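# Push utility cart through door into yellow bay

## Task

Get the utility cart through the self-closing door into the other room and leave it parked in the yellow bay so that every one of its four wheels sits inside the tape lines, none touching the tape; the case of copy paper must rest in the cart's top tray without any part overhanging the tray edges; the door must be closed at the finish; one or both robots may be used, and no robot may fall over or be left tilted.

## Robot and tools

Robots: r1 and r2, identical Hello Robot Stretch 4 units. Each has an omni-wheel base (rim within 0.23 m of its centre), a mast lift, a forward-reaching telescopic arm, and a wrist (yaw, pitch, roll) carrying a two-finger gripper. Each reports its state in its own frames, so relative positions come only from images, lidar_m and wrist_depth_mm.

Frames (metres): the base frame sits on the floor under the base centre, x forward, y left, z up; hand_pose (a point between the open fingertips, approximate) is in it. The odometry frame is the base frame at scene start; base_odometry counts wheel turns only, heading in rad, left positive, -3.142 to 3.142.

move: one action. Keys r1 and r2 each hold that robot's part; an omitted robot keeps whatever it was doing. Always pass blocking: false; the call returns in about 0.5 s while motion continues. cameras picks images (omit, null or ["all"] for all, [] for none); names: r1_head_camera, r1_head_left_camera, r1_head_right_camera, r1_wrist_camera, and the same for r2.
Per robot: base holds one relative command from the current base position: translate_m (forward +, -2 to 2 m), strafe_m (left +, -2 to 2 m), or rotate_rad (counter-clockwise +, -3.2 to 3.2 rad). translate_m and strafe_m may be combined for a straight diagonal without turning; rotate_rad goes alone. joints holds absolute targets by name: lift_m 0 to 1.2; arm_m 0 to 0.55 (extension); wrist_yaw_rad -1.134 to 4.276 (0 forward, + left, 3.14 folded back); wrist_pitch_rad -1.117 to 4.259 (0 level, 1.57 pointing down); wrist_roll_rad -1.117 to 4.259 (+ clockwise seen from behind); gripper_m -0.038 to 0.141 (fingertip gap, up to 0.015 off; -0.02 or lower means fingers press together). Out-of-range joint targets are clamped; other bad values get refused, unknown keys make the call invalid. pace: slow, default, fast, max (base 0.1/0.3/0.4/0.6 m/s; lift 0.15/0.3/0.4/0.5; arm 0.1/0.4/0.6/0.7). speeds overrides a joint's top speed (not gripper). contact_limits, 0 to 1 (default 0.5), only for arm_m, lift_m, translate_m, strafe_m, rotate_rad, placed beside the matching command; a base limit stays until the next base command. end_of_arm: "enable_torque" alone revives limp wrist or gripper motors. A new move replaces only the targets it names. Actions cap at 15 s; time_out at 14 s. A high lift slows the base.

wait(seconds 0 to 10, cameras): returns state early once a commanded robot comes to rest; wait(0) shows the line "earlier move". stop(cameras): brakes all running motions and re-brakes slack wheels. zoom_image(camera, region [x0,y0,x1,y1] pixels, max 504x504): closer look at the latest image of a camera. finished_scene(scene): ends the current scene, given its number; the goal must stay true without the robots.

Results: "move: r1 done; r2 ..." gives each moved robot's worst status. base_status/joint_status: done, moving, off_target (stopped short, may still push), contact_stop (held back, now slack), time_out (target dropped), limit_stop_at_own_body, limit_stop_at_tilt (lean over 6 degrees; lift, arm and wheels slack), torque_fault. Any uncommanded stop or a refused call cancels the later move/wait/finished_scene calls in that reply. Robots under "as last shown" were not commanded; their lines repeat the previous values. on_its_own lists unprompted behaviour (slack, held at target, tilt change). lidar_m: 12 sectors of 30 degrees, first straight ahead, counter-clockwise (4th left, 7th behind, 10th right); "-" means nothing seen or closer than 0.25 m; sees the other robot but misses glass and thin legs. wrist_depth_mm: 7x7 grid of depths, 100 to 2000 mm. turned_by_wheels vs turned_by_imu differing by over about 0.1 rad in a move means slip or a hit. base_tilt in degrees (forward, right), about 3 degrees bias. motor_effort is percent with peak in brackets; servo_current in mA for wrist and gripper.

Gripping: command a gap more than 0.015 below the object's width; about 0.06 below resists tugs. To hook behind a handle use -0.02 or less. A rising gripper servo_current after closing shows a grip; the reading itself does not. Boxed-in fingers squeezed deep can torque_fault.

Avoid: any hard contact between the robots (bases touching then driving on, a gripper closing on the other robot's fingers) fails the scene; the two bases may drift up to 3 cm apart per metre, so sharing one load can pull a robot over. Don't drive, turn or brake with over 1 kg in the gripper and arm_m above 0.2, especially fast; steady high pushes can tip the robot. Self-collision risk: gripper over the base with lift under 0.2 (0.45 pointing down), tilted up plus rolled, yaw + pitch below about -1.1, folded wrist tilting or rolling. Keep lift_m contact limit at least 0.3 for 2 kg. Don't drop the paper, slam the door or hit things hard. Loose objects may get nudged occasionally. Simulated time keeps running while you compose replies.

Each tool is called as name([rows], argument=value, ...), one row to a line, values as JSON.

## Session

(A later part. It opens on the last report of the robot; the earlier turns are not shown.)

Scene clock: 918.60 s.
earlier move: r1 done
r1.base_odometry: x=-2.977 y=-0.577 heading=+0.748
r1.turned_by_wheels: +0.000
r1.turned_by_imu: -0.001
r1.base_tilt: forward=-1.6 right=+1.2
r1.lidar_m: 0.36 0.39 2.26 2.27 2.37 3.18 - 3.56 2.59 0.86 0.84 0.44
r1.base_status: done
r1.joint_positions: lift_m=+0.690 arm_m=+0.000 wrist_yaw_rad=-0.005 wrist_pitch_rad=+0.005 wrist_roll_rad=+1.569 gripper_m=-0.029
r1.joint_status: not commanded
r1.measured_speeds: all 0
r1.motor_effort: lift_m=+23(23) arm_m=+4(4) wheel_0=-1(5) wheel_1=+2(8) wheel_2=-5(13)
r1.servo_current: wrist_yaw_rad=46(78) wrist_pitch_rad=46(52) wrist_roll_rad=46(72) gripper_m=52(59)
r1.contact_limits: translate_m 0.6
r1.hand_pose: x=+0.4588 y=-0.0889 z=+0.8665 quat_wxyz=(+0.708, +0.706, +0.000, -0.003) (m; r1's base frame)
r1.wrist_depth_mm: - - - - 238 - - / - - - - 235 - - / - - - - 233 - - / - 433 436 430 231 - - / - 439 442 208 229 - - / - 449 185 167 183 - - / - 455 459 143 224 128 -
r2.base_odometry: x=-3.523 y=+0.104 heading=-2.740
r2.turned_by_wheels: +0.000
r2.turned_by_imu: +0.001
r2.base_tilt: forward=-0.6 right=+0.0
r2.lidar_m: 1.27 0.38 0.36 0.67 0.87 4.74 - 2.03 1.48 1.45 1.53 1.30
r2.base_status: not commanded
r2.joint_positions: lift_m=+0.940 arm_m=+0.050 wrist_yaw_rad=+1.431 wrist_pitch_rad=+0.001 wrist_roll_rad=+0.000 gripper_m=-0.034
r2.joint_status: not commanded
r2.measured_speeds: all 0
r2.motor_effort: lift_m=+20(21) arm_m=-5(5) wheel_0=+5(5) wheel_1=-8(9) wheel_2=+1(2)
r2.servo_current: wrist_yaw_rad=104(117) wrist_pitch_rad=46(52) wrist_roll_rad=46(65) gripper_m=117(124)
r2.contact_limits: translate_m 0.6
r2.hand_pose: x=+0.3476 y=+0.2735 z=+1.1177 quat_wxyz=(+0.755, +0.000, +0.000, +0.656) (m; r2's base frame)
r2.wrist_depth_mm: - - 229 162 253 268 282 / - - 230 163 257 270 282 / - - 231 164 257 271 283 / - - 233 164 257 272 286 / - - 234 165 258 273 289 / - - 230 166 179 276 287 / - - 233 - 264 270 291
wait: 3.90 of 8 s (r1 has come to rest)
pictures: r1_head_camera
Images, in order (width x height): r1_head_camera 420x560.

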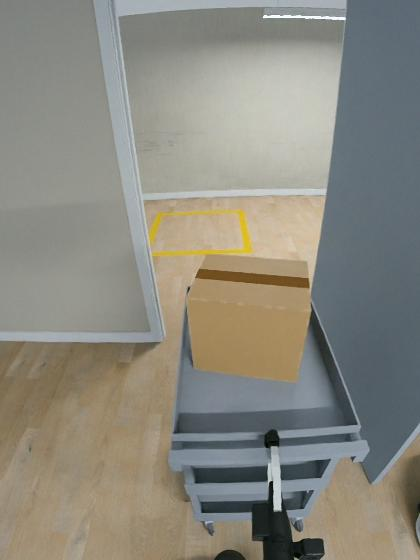

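move(r1={"base":{"translate_m":0.3,"strafe_m":0.0},"pace":"slow","contact_limits":{"translate_m":0.6}}, blocking=false, cameras=[])

wait(seconds=8, cameras=["r1_head_camera"])

Scene clock: 924.70 s.
move: r1 moving
r1.base_odometry: x=-2.968 y=-0.568 heading=+0.748
r1.turned_by_wheels: +0.000
r1.turned_by_imu: +0.000
r1.base_tilt: forward=-1.6 right=+1.3
r1.lidar_m: 0.37 0.40 2.24 2.25 2.37 3.17 - 3.58 2.55 0.83 0.84 0.42
r1.base_status: translate_m moving; strafe_m moving
r1.joint_positions: lift_m=+0.690 arm_m=+0.000 wrist_yaw_rad=-0.005 wrist_pitch_rad=+0.005 wrist_roll_rad=+1.569 gripper_m=-0.029
r1.joint_status: not commanded
r1.measured_speeds: translate_m=+0.048 strafe_m=+0.000 rotate_rad=+0.001 lift_m=+0.000 arm_m=+0.000 wrist_yaw_rad=+0.000 wrist_pitch_rad=+0.000 wrist_roll_rad=+0.000
r1.motor_effort: lift_m=+23(23) arm_m=+4(4) wheel_0=+3(3) wheel_1=+2(6) wheel_2=-10(12)
r1.servo_current: wrist_yaw_rad=59(65) wrist_pitch_rad=46(46) wrist_roll_rad=39(59) gripper_m=39(59)
r1.contact_limits: translate_m 0.6
r1.hand_pose: x=+0.4588 y=-0.0889 z=+0.8665 quat_wxyz=(+0.708, +0.706, +0.000, -0.003) (m; r1's base frame)
r1.wrist_depth_mm: - - - - 236 - - / - - - - 235 - - / - - - 172 232 - - / - 433 433 424 231 - - / - 442 445 210 229 - - / - 452 188 167 183 - - / - 150 462 165 224 128 -
r2: as last shown
r2.turned_by_imu: +0.000
r2.base_tilt: forward=-0.7 right=+0.1
r2.lidar_m: 1.27 0.38 0.38 0.68 0.84 4.72 - 2.04 1.49 1.44 1.51 1.29
r2.motor_effort: lift_m=+21(21) arm_m=-5(5) wheel_0=+4(5) wheel_1=-8(8) wheel_2=+2(2)
r2.servo_current: wrist_yaw_rad=104(117) wrist_pitch_rad=46(52) wrist_roll_rad=52(65) gripper_m=124(124)
r2.contact_limits: translate_m 0.6
r2.wrist_depth_mm: - - 229 162 253 267 283 / - - 230 163 256 268 282 / - - 231 163 257 271 283 / - - 234 164 257 272 286 / - - 234 166 259 272 287 / - - 230 165 179 278 289 / - - 233 - 265 270 290
pictures: none
No camera images: "cameras" was empty.

Scene clock: 928.47 s.
earlier move: r1 done
r1.base_odometry: x=-2.757 y=-0.372 heading=+0.749
r1.turned_by_wheels: +0.001
r1.turned_by_imu: +0.001
r1.base_tilt: forward=-1.6 right=+1.3
r1.lidar_m: 0.39 0.42 1.84 2.28 2.37 3.19 - 3.54 2.55 0.79 0.73 0.43
r1.base_status: done
r1.joint_positions: lift_m=+0.690 arm_m=+0.000 wrist_yaw_rad=+0.001 wrist_pitch_rad=+0.005 wrist_roll_rad=+1.569 gripper_m=-0.029
r1.joint_status: not commanded
r1.measured_speeds: all 0
r1.motor_effort: lift_m=+23(23) arm_m=+4(4) wheel_0=+7(11) wheel_1=+3(7) wheel_2=-1(12)
r1.servo_current: wrist_yaw_rad=46(72) wrist_pitch_rad=39(52) wrist_roll_rad=52(72) gripper_m=52(59)
r1.contact_limits: translate_m 0.6
r1.hand_pose: x=+0.4593 y=-0.0872 z=+0.8665 quat_wxyz=(+0.708, +0.706, +0.002, -0.001) (m; r1's base frame)
r1.wrist_depth_mm: - - - - 226 - - / - - - - 228 1661 - / - - - 421 228 - - / - 424 430 430 228 - - / - 445 445 436 228 - - / - 462 190 198 185 - - / - 466 473 142 227 128 -
r2.base_odometry: x=-3.523 y=+0.104 heading=-2.740
r2.turned_by_wheels: +0.000
r2.turned_by_imu: +0.001
r2.base_tilt: forward=-0.7 right=+0.0
r2.lidar_m: 1.26 0.38 0.38 0.79 3.47 4.76 - 2.05 1.48 1.42 1.51 1.31
r2.base_status: not commanded
r2.joint_positions: lift_m=+0.940 arm_m=+0.050 wrist_yaw_rad=+1.431 wrist_pitch_rad=+0.001 wrist_roll_rad=+0.000 gripper_m=-0.034
r2.joint_status: not commanded
r2.measured_speeds: all 0
r2.motor_effort: lift_m=+20(21) arm_m=-5(5) wheel_0=+5(5) wheel_1=-8(9) wheel_2=+2(2)
r2.servo_current: wrist_yaw_rad=104(124) wrist_pitch_rad=39(52) wrist_roll_rad=39(65) gripper_m=117(124)
r2.contact_limits: translate_m 0.6
r2.hand_pose: x=+0.3476 y=+0.2735 z=+1.1177 quat_wxyz=(+0.755, +0.000, +0.000, +0.656) (m; r2's base frame)
r2.wrist_depth_mm: 788 - 229 162 254 267 281 / - - 231 163 257 268 283 / - - 231 163 257 271 285 / - - 232 164 257 272 285 / - - 233 166 259 273 287 / - - 230 166 179 276 287 / - - 234 - 265 268 291
wait: 3.77 of 8 s (r1 has come to rest)
pictures: r1_head_camera
Images, in order (width x height): r1_head_camera 420x560.

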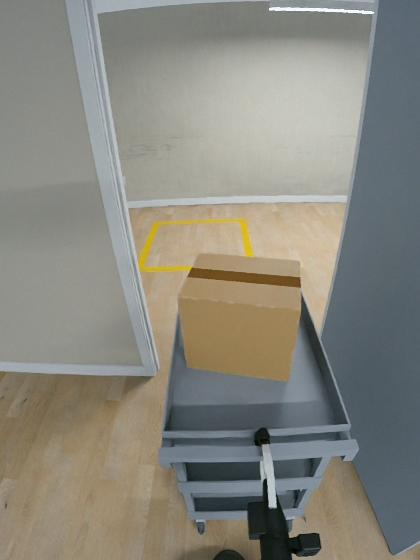

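move(r1={"base":{"translate_m":0.3,"strafe_m":-0.035},"pace":"slow","contact_limits":{"translate_m":0.6}}, blocking=false, cameras=[])

wait(seconds=8, cameras=["r1_head_camera"])

Scene clock: 933.70 s.
move: r1 moving
r1.base_odometry: x=-2.747 y=-0.365 heading=+0.750
r1.turned_by_wheels: +0.001
r1.turned_by_imu: +0.001
r1.base_tilt: forward=-1.6 right=+1.2
r1.lidar_m: 0.38 0.39 1.79 2.26 2.37 3.21 - 3.54 2.57 0.78 0.72 0.43
r1.base_status: translate_m moving; strafe_m moving
r1.joint_positions: lift_m=+0.690 arm_m=+0.000 wrist_yaw_rad=+0.001 wrist_pitch_rad=+0.005 wrist_roll_rad=+1.569 gripper_m=-0.029
r1.joint_status: not commanded
r1.measured_speeds: translate_m=+0.049 strafe_m=-0.007 rotate_rad=+0.000 lift_m=+0.000 arm_m=+0.000 wrist_yaw_rad=+0.000 wrist_pitch_rad=+0.000 wrist_roll_rad=+0.000
r1.motor_effort: lift_m=+23(23) arm_m=+4(4) wheel_0=+11(12) wheel_1=+7(7) wheel_2=-7(8)
r1.servo_current: wrist_yaw_rad=46(59) wrist_pitch_rad=46(46) wrist_roll_rad=46(59) gripper_m=59(59)
r1.contact_limits: translate_m 0.6
r1.hand_pose: x=+0.4593 y=-0.0872 z=+0.8665 quat_wxyz=(+0.708, +0.706, +0.002, -0.001) (m; r1's base frame)
r1.wrist_depth_mm: - - - - 227 - - / - - - - 227 1708 - / - - - 418 228 - - / - 430 433 424 227 - - / - 445 442 436 228 - - / - 462 191 198 185 - - / - 466 466 141 226 128 -
r2: as last shown
r2.turned_by_imu: +0.000
r2.base_tilt: forward=-0.6 right=+0.0
r2.lidar_m: 1.25 0.39 0.37 0.78 3.46 4.72 - 2.00 1.49 1.43 1.53 1.31
r2.motor_effort: lift_m=+21(21) arm_m=-5(5) wheel_0=+4(5) wheel_1=-8(8) wheel_2=+1(2)
r2.servo_current: wrist_yaw_rad=117(117) wrist_pitch_rad=39(46) wrist_roll_rad=59(59) gripper_m=117(117)
r2.contact_limits: translate_m 0.6
r2.wrist_depth_mm: 778 - 231 162 253 267 282 / - - 230 163 256 268 283 / - - 233 163 258 271 283 / - - 232 164 257 272 287 / - - 235 166 258 274 289 / - - 230 166 180 277 287 / - 798 233 - 264 268 291
pictures: none
No camera images: "cameras" was empty.

Scene clock: 937.50 s.
earlier move: r1 done
r1.base_odometry: x=-2.514 y=-0.194 heading=+0.750
r1.turned_by_wheels: +0.000
r1.turned_by_imu: +0.001
r1.base_tilt: forward=-1.6 right=+1.3
r1.lidar_m: 0.36 0.38 1.45 2.30 2.40 3.25 - 3.50 0.81 0.61 0.60 0.43
r1.base_status: done
r1.joint_positions: lift_m=+0.690 arm_m=+0.000 wrist_yaw_rad=+0.001 wrist_pitch_rad=+0.005 wrist_roll_rad=+1.569 gripper_m=-0.029
r1.joint_status: not commanded
r1.measured_speeds: all 0
r1.motor_effort: lift_m=+23(24) arm_m=+4(4) wheel_0=+6(12) wheel_1=+4(8) wheel_2=-1(8)
r1.servo_current: wrist_yaw_rad=52(85) wrist_pitch_rad=46(52) wrist_roll_rad=59(72) gripper_m=52(59)
r1.contact_limits: translate_m 0.6
r1.hand_pose: x=+0.4594 y=-0.0870 z=+0.8665 quat_wxyz=(+0.708, +0.706, +0.002, -0.001) (m; r1's base frame)
r1.wrist_depth_mm: - - - - 242 272 1160 / - - - - 238 1618 1205 / - - - - 236 831 - / - 433 430 433 233 - - / - 439 439 436 231 - - / - 449 439 198 185 - - / - 449 459 142 224 128 -
r2.base_odometry: x=-3.523 y=+0.104 heading=-2.740
r2.turned_by_wheels: +0.000
r2.turned_by_imu: +0.001
r2.base_tilt: forward=-0.7 right=+0.1
r2.lidar_m: 1.26 0.40 0.40 0.78 3.49 4.72 - 2.03 1.51 1.44 1.53 1.30
r2.base_status: not commanded
r2.joint_positions: lift_m=+0.940 arm_m=+0.050 wrist_yaw_rad=+1.431 wrist_pitch_rad=+0.001 wrist_roll_rad=+0.000 gripper_m=-0.034
r2.joint_status: not commanded
r2.measured_speeds: all 0
r2.motor_effort: lift_m=+20(21) arm_m=-5(5) wheel_0=+4(5) wheel_1=-8(9) wheel_2=+2(2)
r2.servo_current: wrist_yaw_rad=98(124) wrist_pitch_rad=39(52) wrist_roll_rad=39(65) gripper_m=111(124)
r2.contact_limits: translate_m 0.6
r2.hand_pose: x=+0.3476 y=+0.2735 z=+1.1177 quat_wxyz=(+0.755, +0.000, +0.000, +0.656) (m; r2's base frame)
r2.wrist_depth_mm: - - 229 162 254 268 282 / - - 230 163 257 270 283 / - - 232 164 257 271 285 / - - 233 164 259 271 285 / - - 234 166 259 273 289 / - - 230 165 179 277 287 / - - 233 - 265 271 291
wait: 3.80 of 8 s (r1 has come to rest)
pictures: r1_head_camera
Images, in order (width x height): r1_head_camera 420x560.

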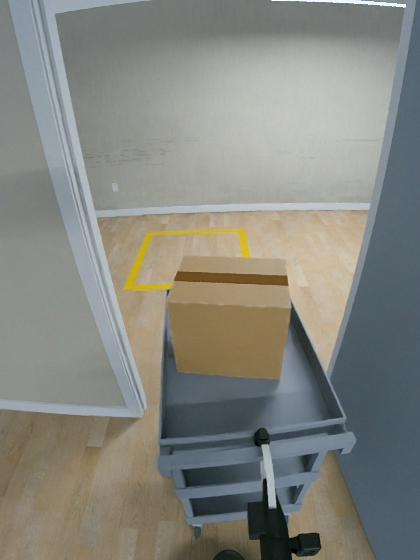

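move(r1={"base":{"translate_m":0.35,"strafe_m":0.035},"pace":"slow","contact_limits":{"translate_m":0.6}}, blocking=false, cameras=[])

wait(seconds=8, cameras=["r1_head_camera"])

Scene clock: 944.33 s.
move: r1 moving
r1.base_odometry: x=-2.506 y=-0.184 heading=+0.750
r1.turned_by_wheels: +0.000
r1.turned_by_imu: +0.000
r1.base_tilt: forward=-1.6 right=+1.3
r1.lidar_m: 0.37 0.37 1.41 2.30 2.40 3.25 - 3.49 0.78 0.60 0.62 0.42
r1.base_status: translate_m moving; strafe_m moving
r1.joint_positions: lift_m=+0.690 arm_m=+0.000 wrist_yaw_rad=+0.001 wrist_pitch_rad=+0.005 wrist_roll_rad=+1.569 gripper_m=-0.029
r1.joint_status: not commanded
r1.measured_speeds: translate_m=+0.049 strafe_m=+0.005 rotate_rad=+0.000 lift_m=+0.000 arm_m=+0.000 wrist_yaw_rad=+0.000 wrist_pitch_rad=+0.000 wrist_roll_rad=+0.000
r1.motor_effort: lift_m=+23(23) arm_m=+4(4) wheel_0=+6(9) wheel_1=+7(7) wheel_2=-7(8)
r1.servo_current: wrist_yaw_rad=52(72) wrist_pitch_rad=46(46) wrist_roll_rad=52(52) gripper_m=52(59)
r1.contact_limits: translate_m 0.6
r1.hand_pose: x=+0.4594 y=-0.0870 z=+0.8665 quat_wxyz=(+0.708, +0.706, +0.002, -0.001) (m; r1's base frame)
r1.wrist_depth_mm: - - - - 243 273 1118 / - - - - 240 1576 1205 / - - - - 236 831 - / - 427 430 433 233 - - / - 439 439 433 230 - - / - 445 442 198 185 - - / - 452 181 141 223 128 -
r2: as last shown
r2.turned_by_imu: +0.000
r2.base_tilt: forward=-0.6 right=+0.0
r2.lidar_m: 1.26 0.39 0.41 0.80 3.45 4.77 - 2.01 1.51 1.46 1.51 1.33
r2.motor_effort: lift_m=+20(21) arm_m=-5(5) wheel_0=+5(5) wheel_1=-8(8) wheel_2=+2(2)
r2.servo_current: wrist_yaw_rad=98(111) wrist_pitch_rad=39(39) wrist_roll_rad=39(52) gripper_m=117(124)
r2.contact_limits: translate_m 0.6
r2.wrist_depth_mm: - - 230 162 253 267 282 / - - 231 163 256 270 282 / - - 233 164 258 271 283 / - - 232 164 258 271 286 / - - 234 166 258 273 289 / - - 230 166 179 276 287 / - - 233 - 266 270 290
pictures: none
No camera images: "cameras" was empty.

Scene clock: 948.63 s.
earlier move: r1 done
r1.base_odometry: x=-2.282 y=+0.070 heading=+0.749
r1.turned_by_wheels: -0.001
r1.turned_by_imu: -0.003
r1.base_tilt: forward=-1.6 right=+1.3
r1.lidar_m: 0.36 0.36 0.94 2.26 2.37 3.20 - 3.52 0.65 0.59 0.58 0.44
r1.base_status: done
r1.joint_positions: lift_m=+0.690 arm_m=+0.000 wrist_yaw_rad=-0.004 wrist_pitch_rad=+0.005 wrist_roll_rad=+1.569 gripper_m=-0.029
r1.joint_status: not commanded
r1.measured_speeds: all 0
r1.motor_effort: lift_m=+23(24) arm_m=+4(4) wheel_0=-1(9) wheel_1=+1(8) wheel_2=-5(10)
r1.servo_current: wrist_yaw_rad=39(72) wrist_pitch_rad=52(52) wrist_roll_rad=52(65) gripper_m=52(59)
r1.contact_limits: translate_m 0.6
r1.hand_pose: x=+0.4589 y=-0.0885 z=+0.8665 quat_wxyz=(+0.708, +0.706, +0.000, -0.003) (m; r1's base frame)
r1.wrist_depth_mm: - - - - 258 274 285 / - - - - 251 1756 1255 / - - - - 245 1756 - / - - 436 436 238 - - / - 436 436 211 233 - - / - 442 187 169 182 - - / - 442 439 140 220 128 -
r2.base_odometry: x=-3.523 y=+0.104 heading=-2.740
r2.turned_by_wheels: +0.000
r2.turned_by_imu: +0.001
r2.base_tilt: forward=-0.6 right=+0.0
r2.lidar_m: 1.24 0.36 0.39 3.30 3.45 4.74 - 2.02 1.50 1.44 1.52 1.29
r2.base_status: not commanded
r2.joint_positions: lift_m=+0.940 arm_m=+0.050 wrist_yaw_rad=+1.431 wrist_pitch_rad=+0.001 wrist_roll_rad=+0.000 gripper_m=-0.034
r2.joint_status: not commanded
r2.measured_speeds: all 0
r2.motor_effort: lift_m=+20(21) arm_m=-5(5) wheel_0=+5(5) wheel_1=-8(9) wheel_2=+2(2)
r2.servo_current: wrist_yaw_rad=104(124) wrist_pitch_rad=39(46) wrist_roll_rad=26(59) gripper_m=117(124)
r2.contact_limits: translate_m 0.6
r2.hand_pose: x=+0.3476 y=+0.2735 z=+1.1177 quat_wxyz=(+0.755, +0.000, +0.000, +0.656) (m; r2's base frame)
r2.wrist_depth_mm: - - 229 162 254 268 282 / - - 232 163 256 270 282 / - - 232 163 258 270 285 / - - 234 164 258 272 285 / - - 234 165 258 273 287 / - - 229 166 179 277 289 / - - 232 - 265 268 293
wait: 4.30 of 8 s (r1 has come to rest)
pictures: r1_head_camera
Images, in order (width x height): r1_head_camera 420x560.

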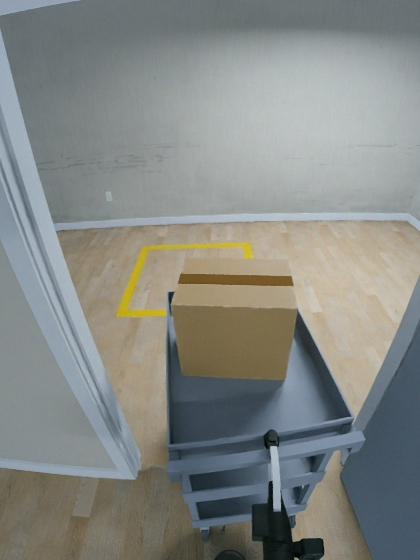

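move(r1={"base":{"translate_m":0.35,"strafe_m":0.07},"pace":"slow","contact_limits":{"translate_m":0.6}}, blocking=false, cameras=[])

wait(seconds=8, cameras=["r1_head_camera"])

Scene clock: 954.10 s.
move: r1 moving
r1.base_odometry: x=-2.274 y=+0.081 heading=+0.749
r1.turned_by_wheels: +0.000
r1.turned_by_imu: -0.001
r1.base_tilt: forward=-1.6 right=+1.3
r1.lidar_m: 0.34 0.34 0.91 2.26 2.36 3.20 - 3.52 0.64 0.58 0.62 0.42
r1.base_status: translate_m moving; strafe_m moving
r1.joint_positions: lift_m=+0.690 arm_m=+0.000 wrist_yaw_rad=-0.004 wrist_pitch_rad=+0.005 wrist_roll_rad=+1.569 gripper_m=-0.029
r1.joint_status: not commanded
r1.measured_speeds: translate_m=+0.048 strafe_m=+0.010 rotate_rad=+0.000 lift_m=+0.000 arm_m=+0.000 wrist_yaw_rad=-0.004 wrist_pitch_rad=+0.000 wrist_roll_rad=+0.000
r1.motor_effort: lift_m=+23(23) arm_m=+4(4) wheel_0=+0(2) wheel_1=+5(5) wheel_2=-10(11)
r1.servo_current: wrist_yaw_rad=65(72) wrist_pitch_rad=46(52) wrist_roll_rad=52(59) gripper_m=52(52)
r1.contact_limits: translate_m 0.6
r1.hand_pose: x=+0.4589 y=-0.0887 z=+0.8665 quat_wxyz=(+0.708, +0.706, +0.000, -0.003) (m; r1's base frame)
r1.wrist_depth_mm: - - - - 259 274 283 / - - - - 252 1756 1255 / - - - - 245 1756 - / - - 439 439 238 - - / - 436 433 211 231 - - / - 436 189 168 182 - - / - 439 439 140 219 128 -
r2: as last shown
r2.turned_by_imu: +0.000
r2.base_tilt: forward=-0.6 right=+0.1
r2.lidar_m: 1.26 0.39 0.40 3.30 3.48 4.73 - 2.01 1.51 1.45 1.53 1.30
r2.motor_effort: lift_m=+20(21) arm_m=-5(5) wheel_0=+4(5) wheel_1=-8(8) wheel_2=+2(2)
r2.servo_current: wrist_yaw_rad=111(111) wrist_pitch_rad=39(52) wrist_roll_rad=52(59) gripper_m=117(124)
r2.contact_limits: translate_m 0.6
r2.wrist_depth_mm: - - 229 163 254 268 282 / - - 231 163 256 270 283 / - - 233 163 257 271 285 / - - 233 164 257 271 286 / - - 234 165 258 273 287 / - - 229 165 179 276 289 / - - 233 - 265 270 290
pictures: none
No camera images: "cameras" was empty.

Scene clock: 958.43 s.
earlier move: r1 done
r1.base_odometry: x=-2.073 y=+0.360 heading=+0.749
r1.turned_by_wheels: +0.000
r1.turned_by_imu: -0.002
r1.base_tilt: forward=-1.6 right=+1.3
r1.lidar_m: 0.36 0.39 0.48 1.23 2.29 3.12 - 1.26 0.67 0.62 0.63 0.42
r1.base_status: done
r1.joint_positions: lift_m=+0.690 arm_m=+0.000 wrist_yaw_rad=-0.005 wrist_pitch_rad=+0.005 wrist_roll_rad=+1.569 gripper_m=-0.029
r1.joint_status: not commanded
r1.measured_speeds: all 0
r1.motor_effort: lift_m=+23(23) arm_m=+4(4) wheel_0=+0(3) wheel_1=+1(7) wheel_2=-7(12)
r1.servo_current: wrist_yaw_rad=46(72) wrist_pitch_rad=46(59) wrist_roll_rad=65(78) gripper_m=59(59)
r1.contact_limits: translate_m 0.6
r1.hand_pose: x=+0.4588 y=-0.0889 z=+0.8665 quat_wxyz=(+0.708, +0.706, +0.000, -0.003) (m; r1's base frame)
r1.wrist_depth_mm: - - - 248 247 1499 1205 / - - - - 242 1808 1281 / - - - - 238 831 - / - 436 436 433 234 - - / - 436 439 208 230 - - / - 445 185 198 182 - - / - 445 455 140 221 128 -
r2.base_odometry: x=-3.523 y=+0.104 heading=-2.740
r2.turned_by_wheels: +0.000
r2.turned_by_imu: +0.001
r2.base_tilt: forward=-0.6 right=+0.0
r2.lidar_m: 1.26 0.38 0.36 3.30 3.46 4.72 - 2.02 1.50 1.45 1.53 1.33
r2.base_status: not commanded
r2.joint_positions: lift_m=+0.940 arm_m=+0.050 wrist_yaw_rad=+1.431 wrist_pitch_rad=+0.001 wrist_roll_rad=+0.000 gripper_m=-0.034
r2.joint_status: not commanded
r2.measured_speeds: all 0
r2.on_its_own: wrist_yaw_rad is at rest, and its servo_current (117 mA) is outside its rest range (0 to 104 mA)
r2.motor_effort: lift_m=+20(21) arm_m=-5(5) wheel_0=+5(5) wheel_1=-8(8) wheel_2=+2(2)
r2.servo_current: wrist_yaw_rad=117(124) wrist_pitch_rad=39(52) wrist_roll_rad=39(59) gripper_m=111(124)
r2.contact_limits: translate_m 0.6
r2.hand_pose: x=+0.3476 y=+0.2735 z=+1.1177 quat_wxyz=(+0.755, +0.000, +0.000, +0.656) (m; r2's base frame)
r2.wrist_depth_mm: - - 230 162 254 267 282 / - - 231 163 256 268 283 / - - 232 164 258 270 285 / - - 233 164 257 271 286 / - - 234 166 259 273 287 / - - 230 166 179 277 289 / - - 234 - 265 270 290
wait: 4.33 of 8 s (r1 has come to rest)
pictures: r1_head_camera
Images, in order (width x height): r1_head_camera 420x560.

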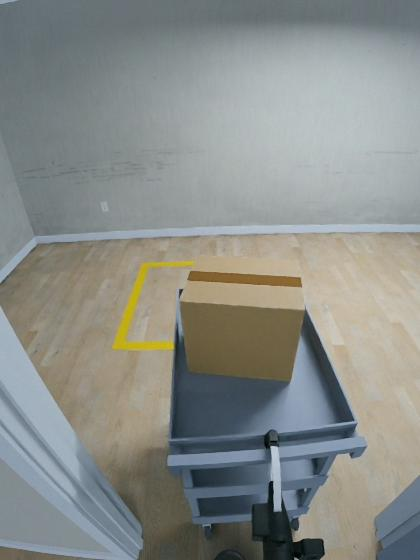

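move(r1={"base":{"translate_m":0.35},"pace":"slow","contact_limits":{"translate_m":0.6}}, blocking=false, cameras=[])

wait(seconds=8, cameras=["r1_head_camera"])

Scene clock: 966.50 s.
move: r1 moving
r1.base_odometry: x=-2.064 y=+0.368 heading=+0.749
r1.turned_by_wheels: +0.000
r1.turned_by_imu: +0.000
r1.base_tilt: forward=-1.6 right=+1.3
r1.lidar_m: 0.37 0.39 0.45 1.17 2.30 3.13 - 1.24 0.71 0.61 0.62 0.43
r1.base_status: translate_m moving
r1.joint_positions: lift_m=+0.690 arm_m=+0.000 wrist_yaw_rad=-0.005 wrist_pitch_rad=+0.005 wrist_roll_rad=+1.569 gripper_m=-0.029
r1.joint_status: not commanded
r1.measured_speeds: translate_m=+0.047 strafe_m=+0.000 rotate_rad=+0.000 lift_m=+0.000 arm_m=+0.000 wrist_yaw_rad=+0.000 wrist_pitch_rad=+0.000 wrist_roll_rad=+0.000
r1.motor_effort: lift_m=+23(23) arm_m=+4(4) wheel_0=+3(4) wheel_1=+3(5) wheel_2=-9(12)
r1.servo_current: wrist_yaw_rad=46(59) wrist_pitch_rad=39(52) wrist_roll_rad=46(59) gripper_m=52(59)
r1.contact_limits: translate_m 0.6
r1.hand_pose: x=+0.4588 y=-0.0889 z=+0.8665 quat_wxyz=(+0.708, +0.706, +0.000, -0.003) (m; r1's base frame)
r1.wrist_depth_mm: - - - 247 246 1537 1205 / - - - - 241 1708 1229 / - - - - 236 820 - / - 430 436 430 234 - - / - 439 439 208 230 - - / - 445 186 198 183 - - / - 449 452 140 221 128 -
r2.base_odometry: x=-3.523 y=+0.104 heading=-2.740
r2.turned_by_wheels: +0.000
r2.turned_by_imu: +0.000
r2.base_tilt: forward=-0.6 right=+0.1
r2.lidar_m: 1.26 0.40 0.38 3.29 3.45 4.70 - 1.99 1.49 1.43 1.52 1.32
r2.base_status: not commanded
r2.joint_positions: lift_m=+0.940 arm_m=+0.050 wrist_yaw_rad=+1.431 wrist_pitch_rad=+0.001 wrist_roll_rad=+0.000 gripper_m=-0.034
r2.joint_status: not commanded
r2.measured_speeds: all 0
r2.motor_effort: lift_m=+20(21) arm_m=-5(5) wheel_0=+5(5) wheel_1=-8(9) wheel_2=+1(2)
r2.servo_current: wrist_yaw_rad=104(111) wrist_pitch_rad=39(46) wrist_roll_rad=46(52) gripper_m=111(124)
r2.contact_limits: translate_m 0.6
r2.hand_pose: x=+0.3476 y=+0.2735 z=+1.1177 quat_wxyz=(+0.755, +0.000, +0.000, +0.656) (m; r2's base frame)
r2.wrist_depth_mm: - - 230 162 254 268 282 / - - 231 163 256 270 282 / - - 231 164 258 270 283 / - - 232 164 258 272 286 / - - 235 165 259 273 287 / - - 230 166 179 276 287 / - - 233 - 265 271 291
pictures: none
No camera images: "cameras" was empty.

Scene clock: 970.77 s.
earlier move: r1 done
r1.base_odometry: x=-1.817 y=+0.598 heading=+0.750
r1.turned_by_wheels: +0.001
r1.turned_by_imu: +0.001
r1.base_tilt: forward=-1.6 right=+1.3
r1.lidar_m: 0.37 0.38 0.36 0.31 2.27 3.13 - 0.98 0.63 0.58 2.59 0.43
r1.base_status: done
r1.joint_positions: lift_m=+0.690 arm_m=+0.000 wrist_yaw_rad=+0.001 wrist_pitch_rad=+0.005 wrist_roll_rad=+1.569 gripper_m=-0.029
r1.joint_status: not commanded
r1.measured_speeds: all 0
r1.motor_effort: lift_m=+23(23) arm_m=+4(4) wheel_0=+6(10) wheel_1=+4(8) wheel_2=-2(12)
r1.servo_current: wrist_yaw_rad=46(72) wrist_pitch_rad=39(52) wrist_roll_rad=46(65) gripper_m=52(59)
r1.contact_limits: translate_m 0.6
r1.hand_pose: x=+0.4593 y=-0.0872 z=+0.8665 quat_wxyz=(+0.708, +0.706, +0.002, -0.001) (m; r1's base frame)
r1.wrist_depth_mm: - - - - 237 1499 1182 / - - - - 236 1618 1229 / - - - 544 232 - - / - 427 430 427 230 - - / - 442 442 436 229 - - / - 455 190 198 185 - - / - 455 459 141 224 128 -
r2.base_odometry: x=-3.523 y=+0.104 heading=-2.740
r2.turned_by_wheels: +0.000
r2.turned_by_imu: +0.001
r2.base_tilt: forward=-0.6 right=+0.0
r2.lidar_m: 1.27 0.39 0.36 3.31 3.47 4.75 - 2.03 1.49 1.45 1.52 1.31
r2.base_status: not commanded
r2.joint_positions: lift_m=+0.940 arm_m=+0.050 wrist_yaw_rad=+1.431 wrist_pitch_rad=+0.001 wrist_roll_rad=+0.000 gripper_m=-0.034
r2.joint_status: not commanded
r2.measured_speeds: all 0
r2.motor_effort: lift_m=+20(21) arm_m=-5(5) wheel_0=+4(5) wheel_1=-8(9) wheel_2=+1(2)
r2.servo_current: wrist_yaw_rad=104(117) wrist_pitch_rad=39(52) wrist_roll_rad=46(65) gripper_m=117(124)
r2.contact_limits: translate_m 0.6
r2.hand_pose: x=+0.3476 y=+0.2735 z=+1.1177 quat_wxyz=(+0.755, +0.000, +0.000, +0.656) (m; r2's base frame)
r2.wrist_depth_mm: - - 230 162 253 267 282 / - - 231 163 256 270 282 / - - 231 164 257 270 285 / - - 232 164 258 272 286 / - - 234 166 259 273 287 / - - 230 165 179 278 289 / - - 236 - 264 270 291
wait: 4.27 of 8 s (r1 has come to rest)
pictures: r1_head_camera
Images, in order (width x height): r1_head_camera 420x560.

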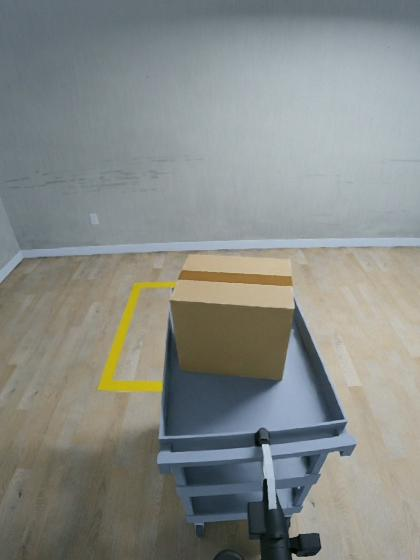

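move(r1={"base":{"translate_m":0.3,"strafe_m":-0.06},"pace":"slow","contact_limits":{"translate_m":0.6}}, blocking=false, cameras=[])

wait(seconds=8, cameras=["r1_head_camera"])

Scene clock: 979.30 s.
move: r1 moving
r1.base_odometry: x=-1.806 y=+0.605 heading=+0.750
r1.turned_by_wheels: +0.001
r1.turned_by_imu: +0.001
r1.base_tilt: forward=-1.6 right=+1.3
r1.lidar_m: 0.35 0.39 2.31 0.32 2.33 3.14 - 0.97 0.62 0.59 2.59 0.43
r1.base_status: translate_m moving; strafe_m moving
r1.joint_positions: lift_m=+0.690 arm_m=+0.000 wrist_yaw_rad=+0.001 wrist_pitch_rad=+0.005 wrist_roll_rad=+1.569 gripper_m=-0.029
r1.joint_status: not commanded
r1.measured_speeds: translate_m=+0.049 strafe_m=-0.010 rotate_rad=-0.001 lift_m=+0.000 arm_m=+0.000 wrist_yaw_rad=+0.000 wrist_pitch_rad=+0.000 wrist_roll_rad=+0.000
r1.motor_effort: lift_m=+23(23) arm_m=+4(4) wheel_0=+11(11) wheel_1=+6(7) wheel_2=-5(8)
r1.servo_current: wrist_yaw_rad=59(59) wrist_pitch_rad=46(52) wrist_roll_rad=39(59) gripper_m=52(59)
r1.contact_limits: translate_m 0.6
r1.hand_pose: x=+0.4593 y=-0.0872 z=+0.8665 quat_wxyz=(+0.708, +0.706, +0.002, -0.001) (m; r1's base frame)
r1.wrist_depth_mm: - - - - 237 1537 1182 / - - - - 236 1576 1229 / - - - 569 232 - - / - 427 430 427 231 - - / - 439 442 436 229 - - / - 449 442 198 185 - - / - 452 459 141 224 128 -
r2: as last shown
r2.turned_by_imu: +0.000
r2.base_tilt: forward=-0.6 right=+0.1
r2.lidar_m: 1.26 0.38 0.39 3.30 3.47 4.73 - 2.03 1.51 1.45 1.53 1.31
r2.motor_effort: lift_m=+20(21) arm_m=-5(5) wheel_0=+4(5) wheel_1=-8(8) wheel_2=+1(2)
r2.servo_current: wrist_yaw_rad=104(117) wrist_pitch_rad=39(46) wrist_roll_rad=52(52) gripper_m=124(124)
r2.contact_limits: translate_m 0.6
r2.wrist_depth_mm: - - 230 162 253 267 282 / - - 230 163 255 270 282 / - - 231 163 258 270 283 / - - 233 164 257 272 287 / - - 234 165 259 273 287 / - - 230 165 179 277 289 / - - 232 - 265 270 291
pictures: none
No camera images: "cameras" was empty.

Scene clock: 983.13 s.
earlier move: r1 done
r1.base_odometry: x=-1.557 y=+0.759 heading=+0.750
r1.turned_by_wheels: +0.000
r1.turned_by_imu: +0.001
r1.base_tilt: forward=-1.6 right=+1.3
r1.lidar_m: 0.35 0.37 2.36 0.79 0.46 3.36 - 0.82 0.58 0.73 2.53 0.44
r1.base_status: done
r1.joint_positions: lift_m=+0.690 arm_m=+0.000 wrist_yaw_rad=+0.002 wrist_pitch_rad=+0.005 wrist_roll_rad=+1.569 gripper_m=-0.029
r1.joint_status: not commanded
r1.measured_speeds: all 0
r1.motor_effort: lift_m=+23(24) arm_m=+4(4) wheel_0=+9(11) wheel_1=+4(7) wheel_2=-1(8)
r1.servo_current: wrist_yaw_rad=46(65) wrist_pitch_rad=52(52) wrist_roll_rad=65(65) gripper_m=59(59)
r1.contact_limits: translate_m 0.6
r1.hand_pose: x=+0.4594 y=-0.0869 z=+0.8665 quat_wxyz=(+0.708, +0.706, +0.002, -0.001) (m; r1's base frame)
r1.wrist_depth_mm: - - - - 260 271 272 / - - - - 253 1756 1229 / - - - - 246 1756 - / - - 585 436 240 - - / - 436 436 439 234 - - / - 436 436 198 185 - - / - 436 439 141 220 137 -
r2.base_odometry: x=-3.523 y=+0.104 heading=-2.740
r2.turned_by_wheels: +0.000
r2.turned_by_imu: +0.001
r2.base_tilt: forward=-0.6 right=+0.1
r2.lidar_m: 1.26 0.38 0.39 3.30 3.49 4.74 - 2.00 1.50 1.44 1.53 1.29
r2.base_status: not commanded
r2.joint_positions: lift_m=+0.940 arm_m=+0.050 wrist_yaw_rad=+1.431 wrist_pitch_rad=+0.001 wrist_roll_rad=+0.000 gripper_m=-0.034
r2.joint_status: not commanded
r2.measured_speeds: all 0
r2.on_its_own: wrist_yaw_rad is at rest, and its servo_current (111 mA) is outside its rest range (0 to 104 mA)
r2.motor_effort: lift_m=+20(21) arm_m=-5(5) wheel_0=+4(5) wheel_1=-8(9) wheel_2=+2(2)
r2.servo_current: wrist_yaw_rad=111(117) wrist_pitch_rad=39(46) wrist_roll_rad=46(59) gripper_m=117(124)
r2.contact_limits: translate_m 0.6
r2.hand_pose: x=+0.3476 y=+0.2735 z=+1.1177 quat_wxyz=(+0.755, +0.000, +0.000, +0.656) (m; r2's base frame)
r2.wrist_depth_mm: - - 230 163 254 267 282 / - - 231 163 256 268 282 / - - 232 163 257 271 285 / - - 233 165 257 272 286 / - - 235 166 258 272 286 / - - 230 166 179 276 289 / - - 235 - 265 271 290
wait: 3.83 of 8 s (r1 has come to rest)
pictures: r1_head_camera
Images, in order (width x height): r1_head_camera 420x560.

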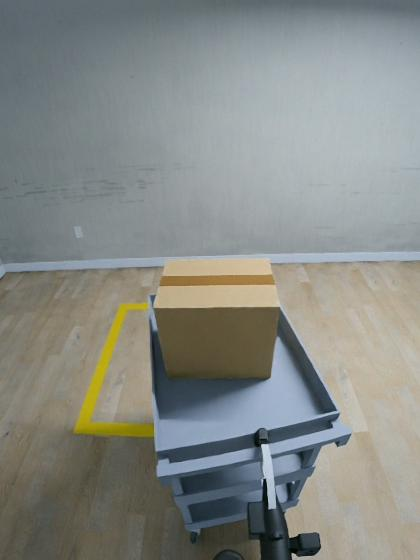

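move(r1={"base":{"translate_m":0.35,"strafe_m":0.0},"pace":"slow","contact_limits":{"translate_m":0.6}}, blocking=false, cameras=[])

wait(seconds=8, cameras=["r1_head_camera"])

Scene clock: 988.27 s.
move: r1 moving
r1.base_odometry: x=-1.548 y=+0.767 heading=+0.751
r1.turned_by_wheels: +0.001
r1.turned_by_imu: +0.000
r1.base_tilt: forward=-1.6 right=+1.3
r1.lidar_m: 0.36 0.36 2.37 0.83 0.45 3.43 - 0.82 0.58 0.77 2.50 0.44
r1.base_status: translate_m moving; strafe_m moving
r1.joint_positions: lift_m=+0.690 arm_m=+0.000 wrist_yaw_rad=+0.002 wrist_pitch_rad=+0.005 wrist_roll_rad=+1.569 gripper_m=-0.029
r1.joint_status: not commanded
r1.measured_speeds: translate_m=+0.049 strafe_m=-0.001 rotate_rad=-0.001 lift_m=+0.000 arm_m=+0.000 wrist_yaw_rad=+0.000 wrist_pitch_rad=+0.000 wrist_roll_rad=+0.000
r1.motor_effort: lift_m=+23(23) arm_m=+4(4) wheel_0=+7(12) wheel_1=+5(6) wheel_2=-6(8)
r1.servo_current: wrist_yaw_rad=39(59) wrist_pitch_rad=46(52) wrist_roll_rad=52(59) gripper_m=52(59)
r1.contact_limits: translate_m 0.6
r1.hand_pose: x=+0.4594 y=-0.0869 z=+0.8665 quat_wxyz=(+0.708, +0.706, +0.002, -0.001) (m; r1's base frame)
r1.wrist_depth_mm: - - - - 262 273 272 / - - - - 254 1756 1229 / - - - - 247 1808 - / - - - 436 239 - - / - 433 433 442 233 - - / - 436 433 198 185 - - / - 439 442 141 220 137 -
r2.base_odometry: x=-3.523 y=+0.104 heading=-2.740
r2.turned_by_wheels: +0.000
r2.turned_by_imu: +0.000
r2.base_tilt: forward=-0.6 right=+0.0
r2.lidar_m: 1.26 0.39 0.39 3.27 3.45 4.75 - 2.01 1.49 1.45 1.52 1.31
r2.base_status: not commanded
r2.joint_positions: lift_m=+0.940 arm_m=+0.050 wrist_yaw_rad=+1.431 wrist_pitch_rad=+0.001 wrist_roll_rad=+0.000 gripper_m=-0.034
r2.joint_status: not commanded
r2.measured_speeds: all 0
r2.motor_effort: lift_m=+20(21) arm_m=-5(5) wheel_0=+4(5) wheel_1=-8(8) wheel_2=+1(2)
r2.servo_current: wrist_yaw_rad=117(117) wrist_pitch_rad=46(46) wrist_roll_rad=39(52) gripper_m=104(124)
r2.contact_limits: translate_m 0.6
r2.hand_pose: x=+0.3476 y=+0.2735 z=+1.1177 quat_wxyz=(+0.755, +0.000, +0.000, +0.656) (m; r2's base frame)
r2.wrist_depth_mm: - - 229 162 254 267 282 / - - 230 163 255 268 282 / - - 231 163 256 271 285 / - - 233 164 258 271 286 / - - 235 166 259 273 287 / - - 230 166 179 277 287 / - - 233 - 265 270 290
pictures: none
No camera images: "cameras" was empty.

Scene clock: 992.53 s.
earlier move: r1 done
r1.base_odometry: x=-1.301 y=+0.997 heading=+0.750
r1.turned_by_wheels: -0.001
r1.turned_by_imu: -0.002
r1.base_tilt: forward=-1.6 right=+1.3
r1.lidar_m: 0.33 0.35 2.36 2.21 0.75 0.68 - 0.81 0.81 2.02 2.52 0.44
r1.base_status: done
r1.joint_positions: lift_m=+0.690 arm_m=+0.000 wrist_yaw_rad=-0.004 wrist_pitch_rad=+0.005 wrist_roll_rad=+1.569 gripper_m=-0.029
r1.joint_status: not commanded
r1.measured_speeds: all 0
r1.motor_effort: lift_m=+23(23) arm_m=+4(4) wheel_0=+0(12) wheel_1=+2(7) wheel_2=-3(10)
r1.servo_current: wrist_yaw_rad=59(59) wrist_pitch_rad=39(52) wrist_roll_rad=46(65) gripper_m=59(59)
r1.contact_limits: translate_m 0.6
r1.hand_pose: x=+0.4589 y=-0.0884 z=+0.8665 quat_wxyz=(+0.708, +0.706, +0.000, -0.003) (m; r1's base frame)
r1.wrist_depth_mm: - - - - 296 1430 1098 / - - - - 278 1576 1182 / - - - - 262 1808 1281 / - - - - 248 1921 - / - 439 436 213 236 - - / - 427 188 198 183 - - / - 142 418 156 213 128 -
r2.base_odometry: x=-3.523 y=+0.104 heading=-2.740
r2.turned_by_wheels: +0.000
r2.turned_by_imu: +0.001
r2.base_tilt: forward=-0.6 right=+0.0
r2.lidar_m: 1.25 0.39 0.38 3.30 3.47 4.74 - 2.00 1.50 1.45 1.50 1.31
r2.base_status: not commanded
r2.joint_positions: lift_m=+0.940 arm_m=+0.050 wrist_yaw_rad=+1.431 wrist_pitch_rad=+0.001 wrist_roll_rad=+0.000 gripper_m=-0.034
r2.joint_status: not commanded
r2.measured_speeds: all 0
r2.motor_effort: lift_m=+20(21) arm_m=-5(5) wheel_0=+4(5) wheel_1=-8(8) wheel_2=+1(2)
r2.servo_current: wrist_yaw_rad=104(117) wrist_pitch_rad=39(52) wrist_roll_rad=46(59) gripper_m=117(124)
r2.contact_limits: translate_m 0.6
r2.hand_pose: x=+0.3476 y=+0.2735 z=+1.1177 quat_wxyz=(+0.755, +0.000, +0.000, +0.656) (m; r2's base frame)
r2.wrist_depth_mm: - - 230 162 254 270 282 / - - 230 163 256 270 283 / - - 233 164 257 270 282 / - - 233 164 257 271 285 / - - 235 166 258 272 287 / - - 230 165 179 276 287 / - - 234 - 264 271 290
wait: 4.27 of 8 s (r1 has come to rest)
pictures: r1_head_camera
Images, in order (width x height): r1_head_camera 420x560.

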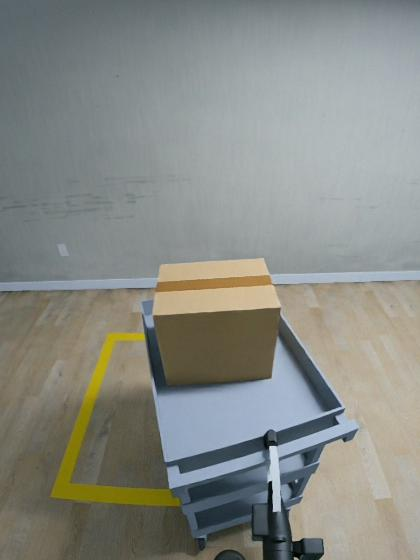

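move(r1={"base":{"translate_m":0.32,"strafe_m":0.14},"pace":"slow","contact_limits":{"translate_m":0.6}}, blocking=false, cameras=[])

wait(seconds=8, cameras=["r1_head_camera","r1_head_left_camera","r1_head_right_camera"])

Scene clock: 1002.63 s.
move: r1 moving
r1.base_odometry: x=-1.296 y=+1.010 heading=+0.750
r1.turned_by_wheels: -0.001
r1.turned_by_imu: -0.001
r1.base_tilt: forward=-1.6 right=+1.3
r1.lidar_m: 0.33 0.33 2.37 2.26 0.78 0.67 - 0.82 0.77 2.06 2.55 0.43
r1.base_status: translate_m moving; strafe_m moving
r1.joint_positions: lift_m=+0.690 arm_m=+0.000 wrist_yaw_rad=-0.005 wrist_pitch_rad=+0.005 wrist_roll_rad=+1.569 gripper_m=-0.029
r1.joint_status: not commanded
r1.measured_speeds: translate_m=+0.049 strafe_m=+0.022 rotate_rad=-0.001 lift_m=+0.000 arm_m=+0.000 wrist_yaw_rad=-0.006 wrist_pitch_rad=+0.000 wrist_roll_rad=+0.000
r1.motor_effort: lift_m=+23(23) arm_m=+4(4) wheel_0=-2(2) wheel_1=+6(8) wheel_2=-12(12)
r1.servo_current: wrist_yaw_rad=52(59) wrist_pitch_rad=46(46) wrist_roll_rad=59(59) gripper_m=52(59)
r1.contact_limits: translate_m 0.6
r1.hand_pose: x=+0.4588 y=-0.0888 z=+0.8665 quat_wxyz=(+0.708, +0.706, +0.000, -0.003) (m; r1's base frame)
r1.wrist_depth_mm: - - - - 297 1430 1118 / - - - - 279 1537 1182 / - - - - 262 1756 1308 / - - - - 249 1921 - / - 436 439 211 236 - - / - 424 189 198 182 - - / - 142 418 138 213 128 -
r2: as last shown
r2.turned_by_imu: +0.000
r2.base_tilt: forward=-0.7 right=+0.1
r2.lidar_m: 1.26 0.40 0.39 3.30 3.46 4.73 - 2.03 1.48 1.44 1.53 1.31
r2.motor_effort: lift_m=+20(21) arm_m=-5(5) wheel_0=+4(4) wheel_1=-8(8) wheel_2=+2(2)
r2.servo_current: wrist_yaw_rad=111(111) wrist_pitch_rad=39(46) wrist_roll_rad=52(52) gripper_m=117(117)
r2.contact_limits: translate_m 0.6
r2.wrist_depth_mm: - - 230 163 254 268 282 / - - 230 163 255 270 283 / - - 232 163 257 270 285 / - - 233 164 257 272 285 / - - 234 166 259 273 289 / - - 229 165 179 276 287 / - - 234 - 265 270 291
pictures: none
No camera images: "cameras" was empty.

Scene clock: 1006.83 s.
earlier move: r1 done
r1.base_odometry: x=-1.162 y=+1.318 heading=+0.750
r1.turned_by_wheels: +0.000
r1.turned_by_imu: -0.001
r1.base_tilt: forward=-1.6 right=+1.3
r1.lidar_m: 0.37 0.38 2.24 2.12 1.22 0.88 - 1.09 1.21 2.59 2.66 0.44
r1.base_status: done
r1.joint_positions: lift_m=+0.690 arm_m=+0.000 wrist_yaw_rad=-0.006 wrist_pitch_rad=+0.005 wrist_roll_rad=+1.569 gripper_m=-0.029
r1.joint_status: not commanded
r1.measured_speeds: all 0
r1.motor_effort: lift_m=+23(23) arm_m=+4(4) wheel_0=+0(5) wheel_1=+3(8) wheel_2=-5(13)
r1.servo_current: wrist_yaw_rad=52(78) wrist_pitch_rad=39(52) wrist_roll_rad=59(65) gripper_m=52(59)
r1.contact_limits: translate_m 0.6
r1.hand_pose: x=+0.4588 y=-0.0891 z=+0.8665 quat_wxyz=(+0.708, +0.706, +0.000, -0.004) (m; r1's base frame)
r1.wrist_depth_mm: - - - 188 253 283 1160 / - - - 183 247 1618 1205 / - - - 178 241 - - / - 433 433 433 236 - - / - 436 436 208 231 - - / - 442 186 198 183 - - / - 141 445 140 221 137 -
r2.base_odometry: x=-3.523 y=+0.104 heading=-2.740
r2.turned_by_wheels: +0.000
r2.turned_by_imu: +0.001
r2.base_tilt: forward=-0.6 right=+0.0
r2.lidar_m: 1.25 0.38 0.38 3.30 3.49 4.72 - 2.03 1.48 1.45 1.54 1.29
r2.base_status: not commanded
r2.joint_positions: lift_m=+0.940 arm_m=+0.050 wrist_yaw_rad=+1.431 wrist_pitch_rad=+0.001 wrist_roll_rad=+0.000 gripper_m=-0.034
r2.joint_status: not commanded
r2.measured_speeds: all 0
r2.on_its_own: wrist_yaw_rad is at rest, and its servo_current (111 mA) is outside its rest range (0 to 104 mA)
r2.motor_effort: lift_m=+20(21) arm_m=-5(5) wheel_0=+4(5) wheel_1=-8(9) wheel_2=+1(2)
r2.servo_current: wrist_yaw_rad=111(124) wrist_pitch_rad=33(52) wrist_roll_rad=46(59) gripper_m=111(124)
r2.contact_limits: translate_m 0.6
r2.hand_pose: x=+0.3476 y=+0.2735 z=+1.1177 quat_wxyz=(+0.755, +0.000, +0.000, +0.656) (m; r2's base frame)
r2.wrist_depth_mm: - - 230 162 253 268 282 / - - 231 163 255 270 283 / - - 232 163 258 271 283 / - - 233 164 257 271 287 / - - 235 166 258 272 286 / - - 230 166 179 276 289 / - - 234 - 265 271 291
wait: 4.20 of 8 s (r1 has come to rest)
pictures: r1_head_camera, r1_head_left_camera, r1_head_right_camera
Images, in order (width x height): r1_head_camera 420x560, r1_head_left_camera 420x672, r1_head_right_camera 420x672.

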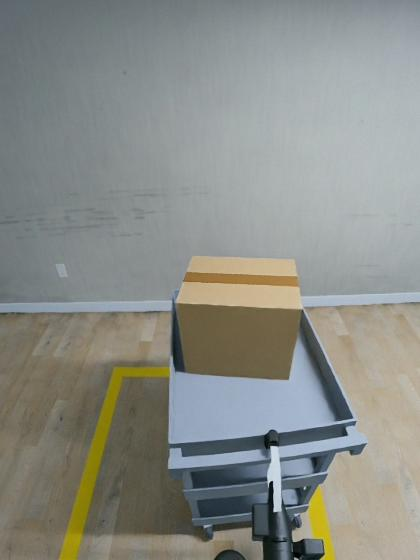

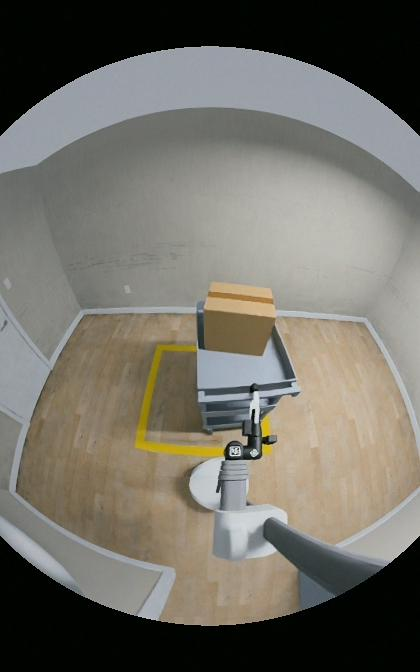

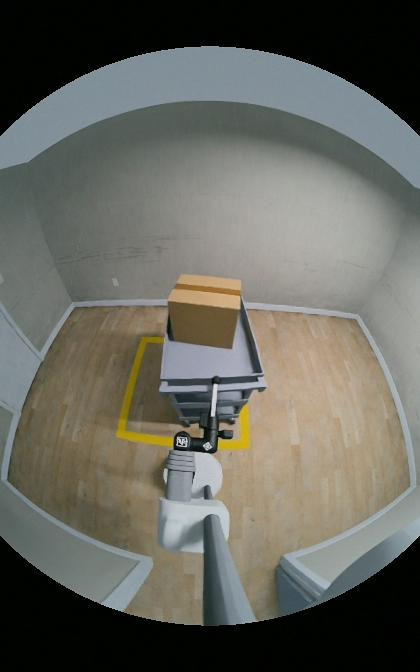

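zoom_image(camera="r1_head_right_camera", region=[100, 300, 300, 470])

zoom_image(camera="r1_head_camera", region=[150, 400, 400, 560])

zoom_image(camera="r1_head_left_camera", region=[120, 300, 320, 470])

Scaled by 2.520 from the camera's 420x672 image, which has a finer 600x960 frame.

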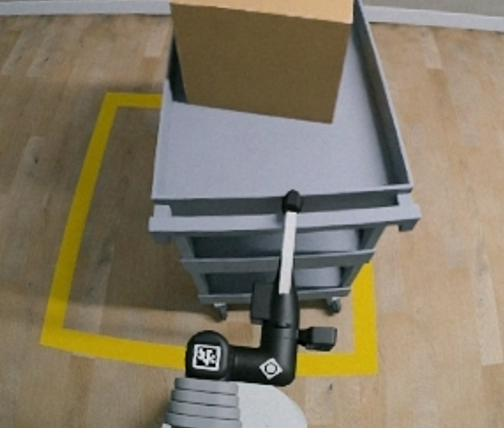

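Scaled by 2.016 from the camera's 420x560 image, which has a finer 600x800 frame.

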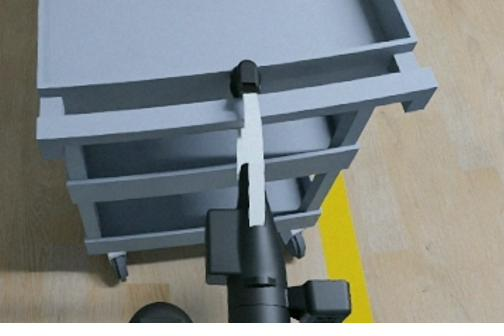

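Scaled by 2.520 from the camera's 420x672 image, which has a finer 600x960 frame.

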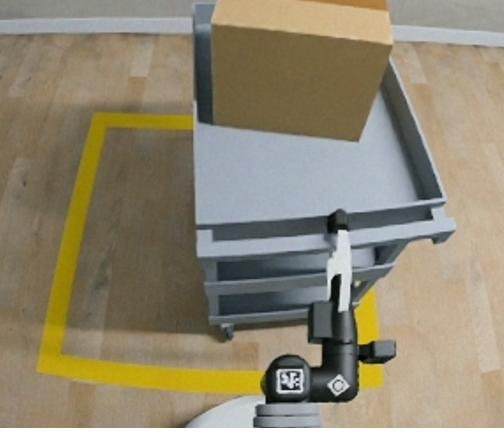

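move(r1={"base":{"translate_m":0.09,"strafe_m":0.09},"pace":"slow","contact_limits":{"translate_m":0.6}}, blocking=false, cameras=[])

wait(seconds=5, cameras=["r1_head_camera","r1_head_left_camera","r1_head_right_camera"])

zoom_image(camera="r1_head_right_camera", region=[100, 300, 300, 470])

zoom_image(camera="r1_head_camera", region=[150, 400, 400, 560])

Scene clock: 1028.20 s.
move: r1 moving
r1.base_odometry: x=-1.162 y=+1.331 heading=+0.749
r1.turned_by_wheels: -0.001
r1.turned_by_imu: -0.001
r1.base_tilt: forward=-1.6 right=+1.3
r1.lidar_m: 0.37 0.38 2.23 2.12 1.25 0.88 - 1.11 1.24 2.58 2.68 0.42
r1.base_status: translate_m moving; strafe_m moving
r1.joint_positions: lift_m=+0.690 arm_m=+0.000 wrist_yaw_rad=-0.006 wrist_pitch_rad=+0.005 wrist_roll_rad=+1.569 gripper_m=-0.029
r1.joint_status: not commanded
r1.measured_speeds: translate_m=+0.035 strafe_m=+0.035 rotate_rad=+0.001 lift_m=+0.000 arm_m=+0.000 wrist_yaw_rad=+0.000 wrist_pitch_rad=+0.000 wrist_roll_rad=+0.000
r1.motor_effort: lift_m=+23(23) arm_m=+4(4) wheel_0=-8(10) wheel_1=+4(6) wheel_2=-9(11)
r1.servo_current: wrist_yaw_rad=52(72) wrist_pitch_rad=46(52) wrist_roll_rad=33(59) gripper_m=52(59)
r1.contact_limits: translate_m 0.6
r1.hand_pose: x=+0.4588 y=-0.0891 z=+0.8665 quat_wxyz=(+0.708, +0.706, +0.000, -0.004) (m; r1's base frame)
r1.wrist_depth_mm: - - - 186 251 285 1160 / - - - - 247 1661 1229 / - - - 178 240 - - / - 433 436 436 236 - - / - 436 439 208 232 - - / - 442 185 198 182 - - / - 142 445 142 220 128 -
r2.base_odometry: x=-3.523 y=+0.104 heading=-2.740
r2.turned_by_wheels: +0.000
r2.turned_by_imu: +0.000
r2.base_tilt: forward=-0.7 right=+0.0
r2.lidar_m: 1.26 0.40 0.39 3.32 3.49 4.73 - 2.03 1.51 1.44 1.54 1.30
r2.base_status: not commanded
r2.joint_positions: lift_m=+0.940 arm_m=+0.050 wrist_yaw_rad=+1.431 wrist_pitch_rad=+0.001 wrist_roll_rad=+0.000 gripper_m=-0.034
r2.joint_status: not commanded
r2.measured_speeds: all 0
r2.motor_effort: lift_m=+20(21) arm_m=-5(5) wheel_0=+4(5) wheel_1=-8(8) wheel_2=+2(2)
r2.servo_current: wrist_yaw_rad=104(117) wrist_pitch_rad=39(46) wrist_roll_rad=46(65) gripper_m=117(124)
r2.contact_limits: translate_m 0.6
r2.hand_pose: x=+0.3476 y=+0.2735 z=+1.1177 quat_wxyz=(+0.755, +0.000, +0.000, +0.656) (m; r2's base frame)
r2.wrist_depth_mm: - - 229 162 254 268 282 / - - 230 163 257 270 282 / - - 232 163 258 271 283 / - - 232 164 258 271 285 / - - 234 166 259 273 287 / - - 229 165 179 276 287 / - - 234 - 264 270 290
pictures: none
No camera images: "cameras" was empty.

Scene clock: 1030.23 s.
earlier move: r1 done
r1.base_odometry: x=-1.158 y=+1.445 heading=+0.749
r1.turned_by_wheels: +0.000
r1.turned_by_imu: +0.000
r1.base_tilt: forward=-1.6 right=+1.2
r1.lidar_m: 0.38 0.41 2.12 2.04 1.36 0.97 0.97 1.22 1.33 2.66 2.65 0.42
r1.base_status: done
r1.joint_positions: lift_m=+0.690 arm_m=+0.000 wrist_yaw_rad=-0.006 wrist_pitch_rad=+0.005 wrist_roll_rad=+1.569 gripper_m=-0.029
r1.joint_status: not commanded
r1.measured_speeds: all 0
r1.motor_effort: lift_m=+23(23) arm_m=+4(4) wheel_0=-7(10) wheel_1=+1(7) wheel_2=-4(11)
r1.servo_current: wrist_yaw_rad=39(78) wrist_pitch_rad=46(52) wrist_roll_rad=52(65) gripper_m=59(59)
r1.contact_limits: translate_m 0.6
r1.hand_pose: x=+0.4588 y=-0.0891 z=+0.8665 quat_wxyz=(+0.708, +0.706, +0.000, -0.004) (m; r1's base frame)
r1.wrist_depth_mm: - - - - 229 1618 1205 / - - - - 230 1618 - / - 424 430 168 229 - - / - 430 433 430 229 - - / - 442 445 208 229 - - / - 452 185 167 183 - - / - 141 473 142 226 128 -
r2.base_odometry: x=-3.523 y=+0.104 heading=-2.740
r2.turned_by_wheels: +0.000
r2.turned_by_imu: +0.000
r2.base_tilt: forward=-0.6 right=+0.1
r2.lidar_m: 1.24 0.39 0.37 3.29 3.46 4.72 - 2.01 1.49 1.43 1.53 1.29
r2.base_status: not commanded
r2.joint_positions: lift_m=+0.940 arm_m=+0.050 wrist_yaw_rad=+1.431 wrist_pitch_rad=+0.001 wrist_roll_rad=+0.000 gripper_m=-0.034
r2.joint_status: not commanded
r2.measured_speeds: all 0
r2.motor_effort: lift_m=+20(21) arm_m=-5(5) wheel_0=+4(5) wheel_1=-8(9) wheel_2=+2(2)
r2.servo_current: wrist_yaw_rad=104(124) wrist_pitch_rad=39(46) wrist_roll_rad=52(65) gripper_m=111(124)
r2.contact_limits: translate_m 0.6
r2.hand_pose: x=+0.3476 y=+0.2735 z=+1.1177 quat_wxyz=(+0.755, +0.000, +0.000, +0.656) (m; r2's base frame)
r2.wrist_depth_mm: - - 230 162 254 268 282 / - - 232 163 255 270 282 / - - 232 163 257 272 285 / - - 233 164 258 271 285 / - - 233 166 259 273 287 / - - 229 165 179 277 289 / - - 232 - 266 270 290
wait: 2.03 of 5 s (r1 has come to rest)
pictures: r1_head_camera, r1_head_left_camera, r1_head_right_camera
Images, in order (width x height): r1_head_camera 420x560, r1_head_left_camera 420x672, r1_head_right_camera 420x672.

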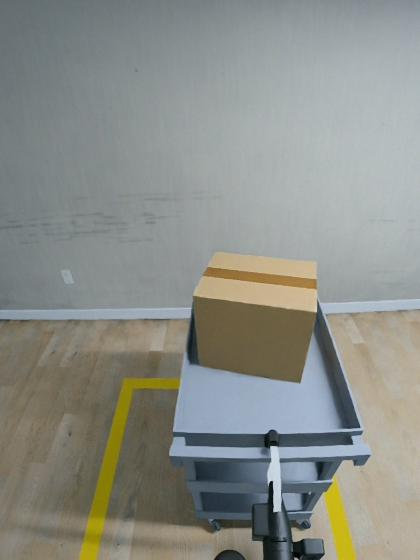

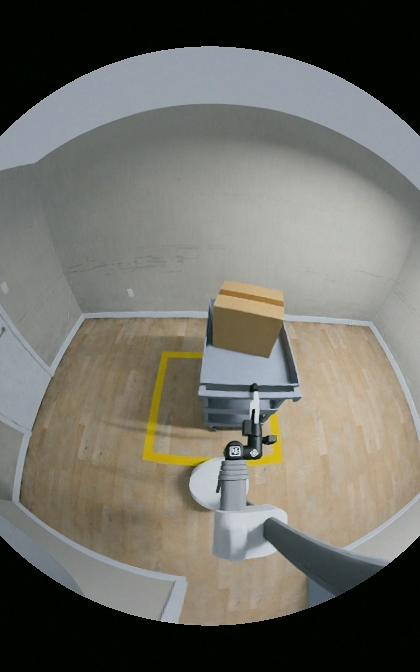

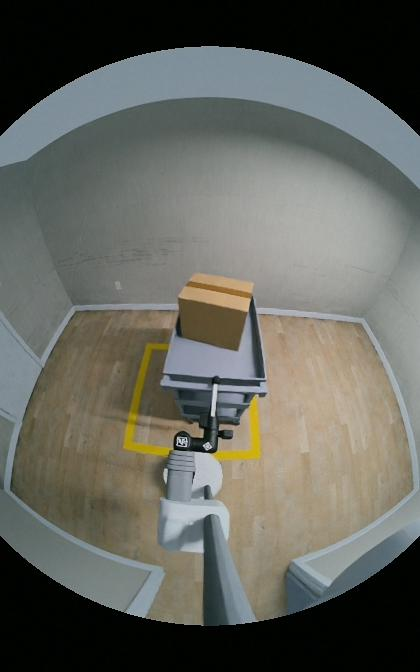

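Scaled by 2.520 from the camera's 420x672 image, which has a finer 600x960 frame.

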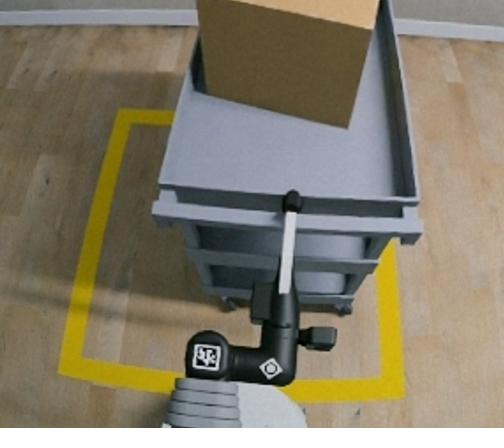

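Scaled by 2.016 from the camera's 420x560 image, which has a finer 600x800 frame.

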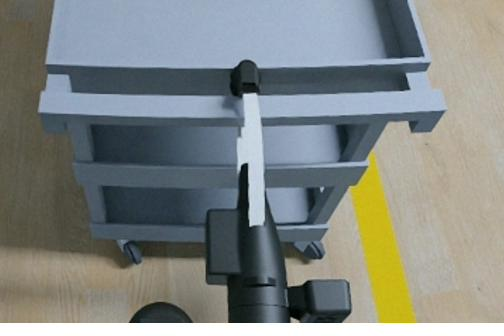

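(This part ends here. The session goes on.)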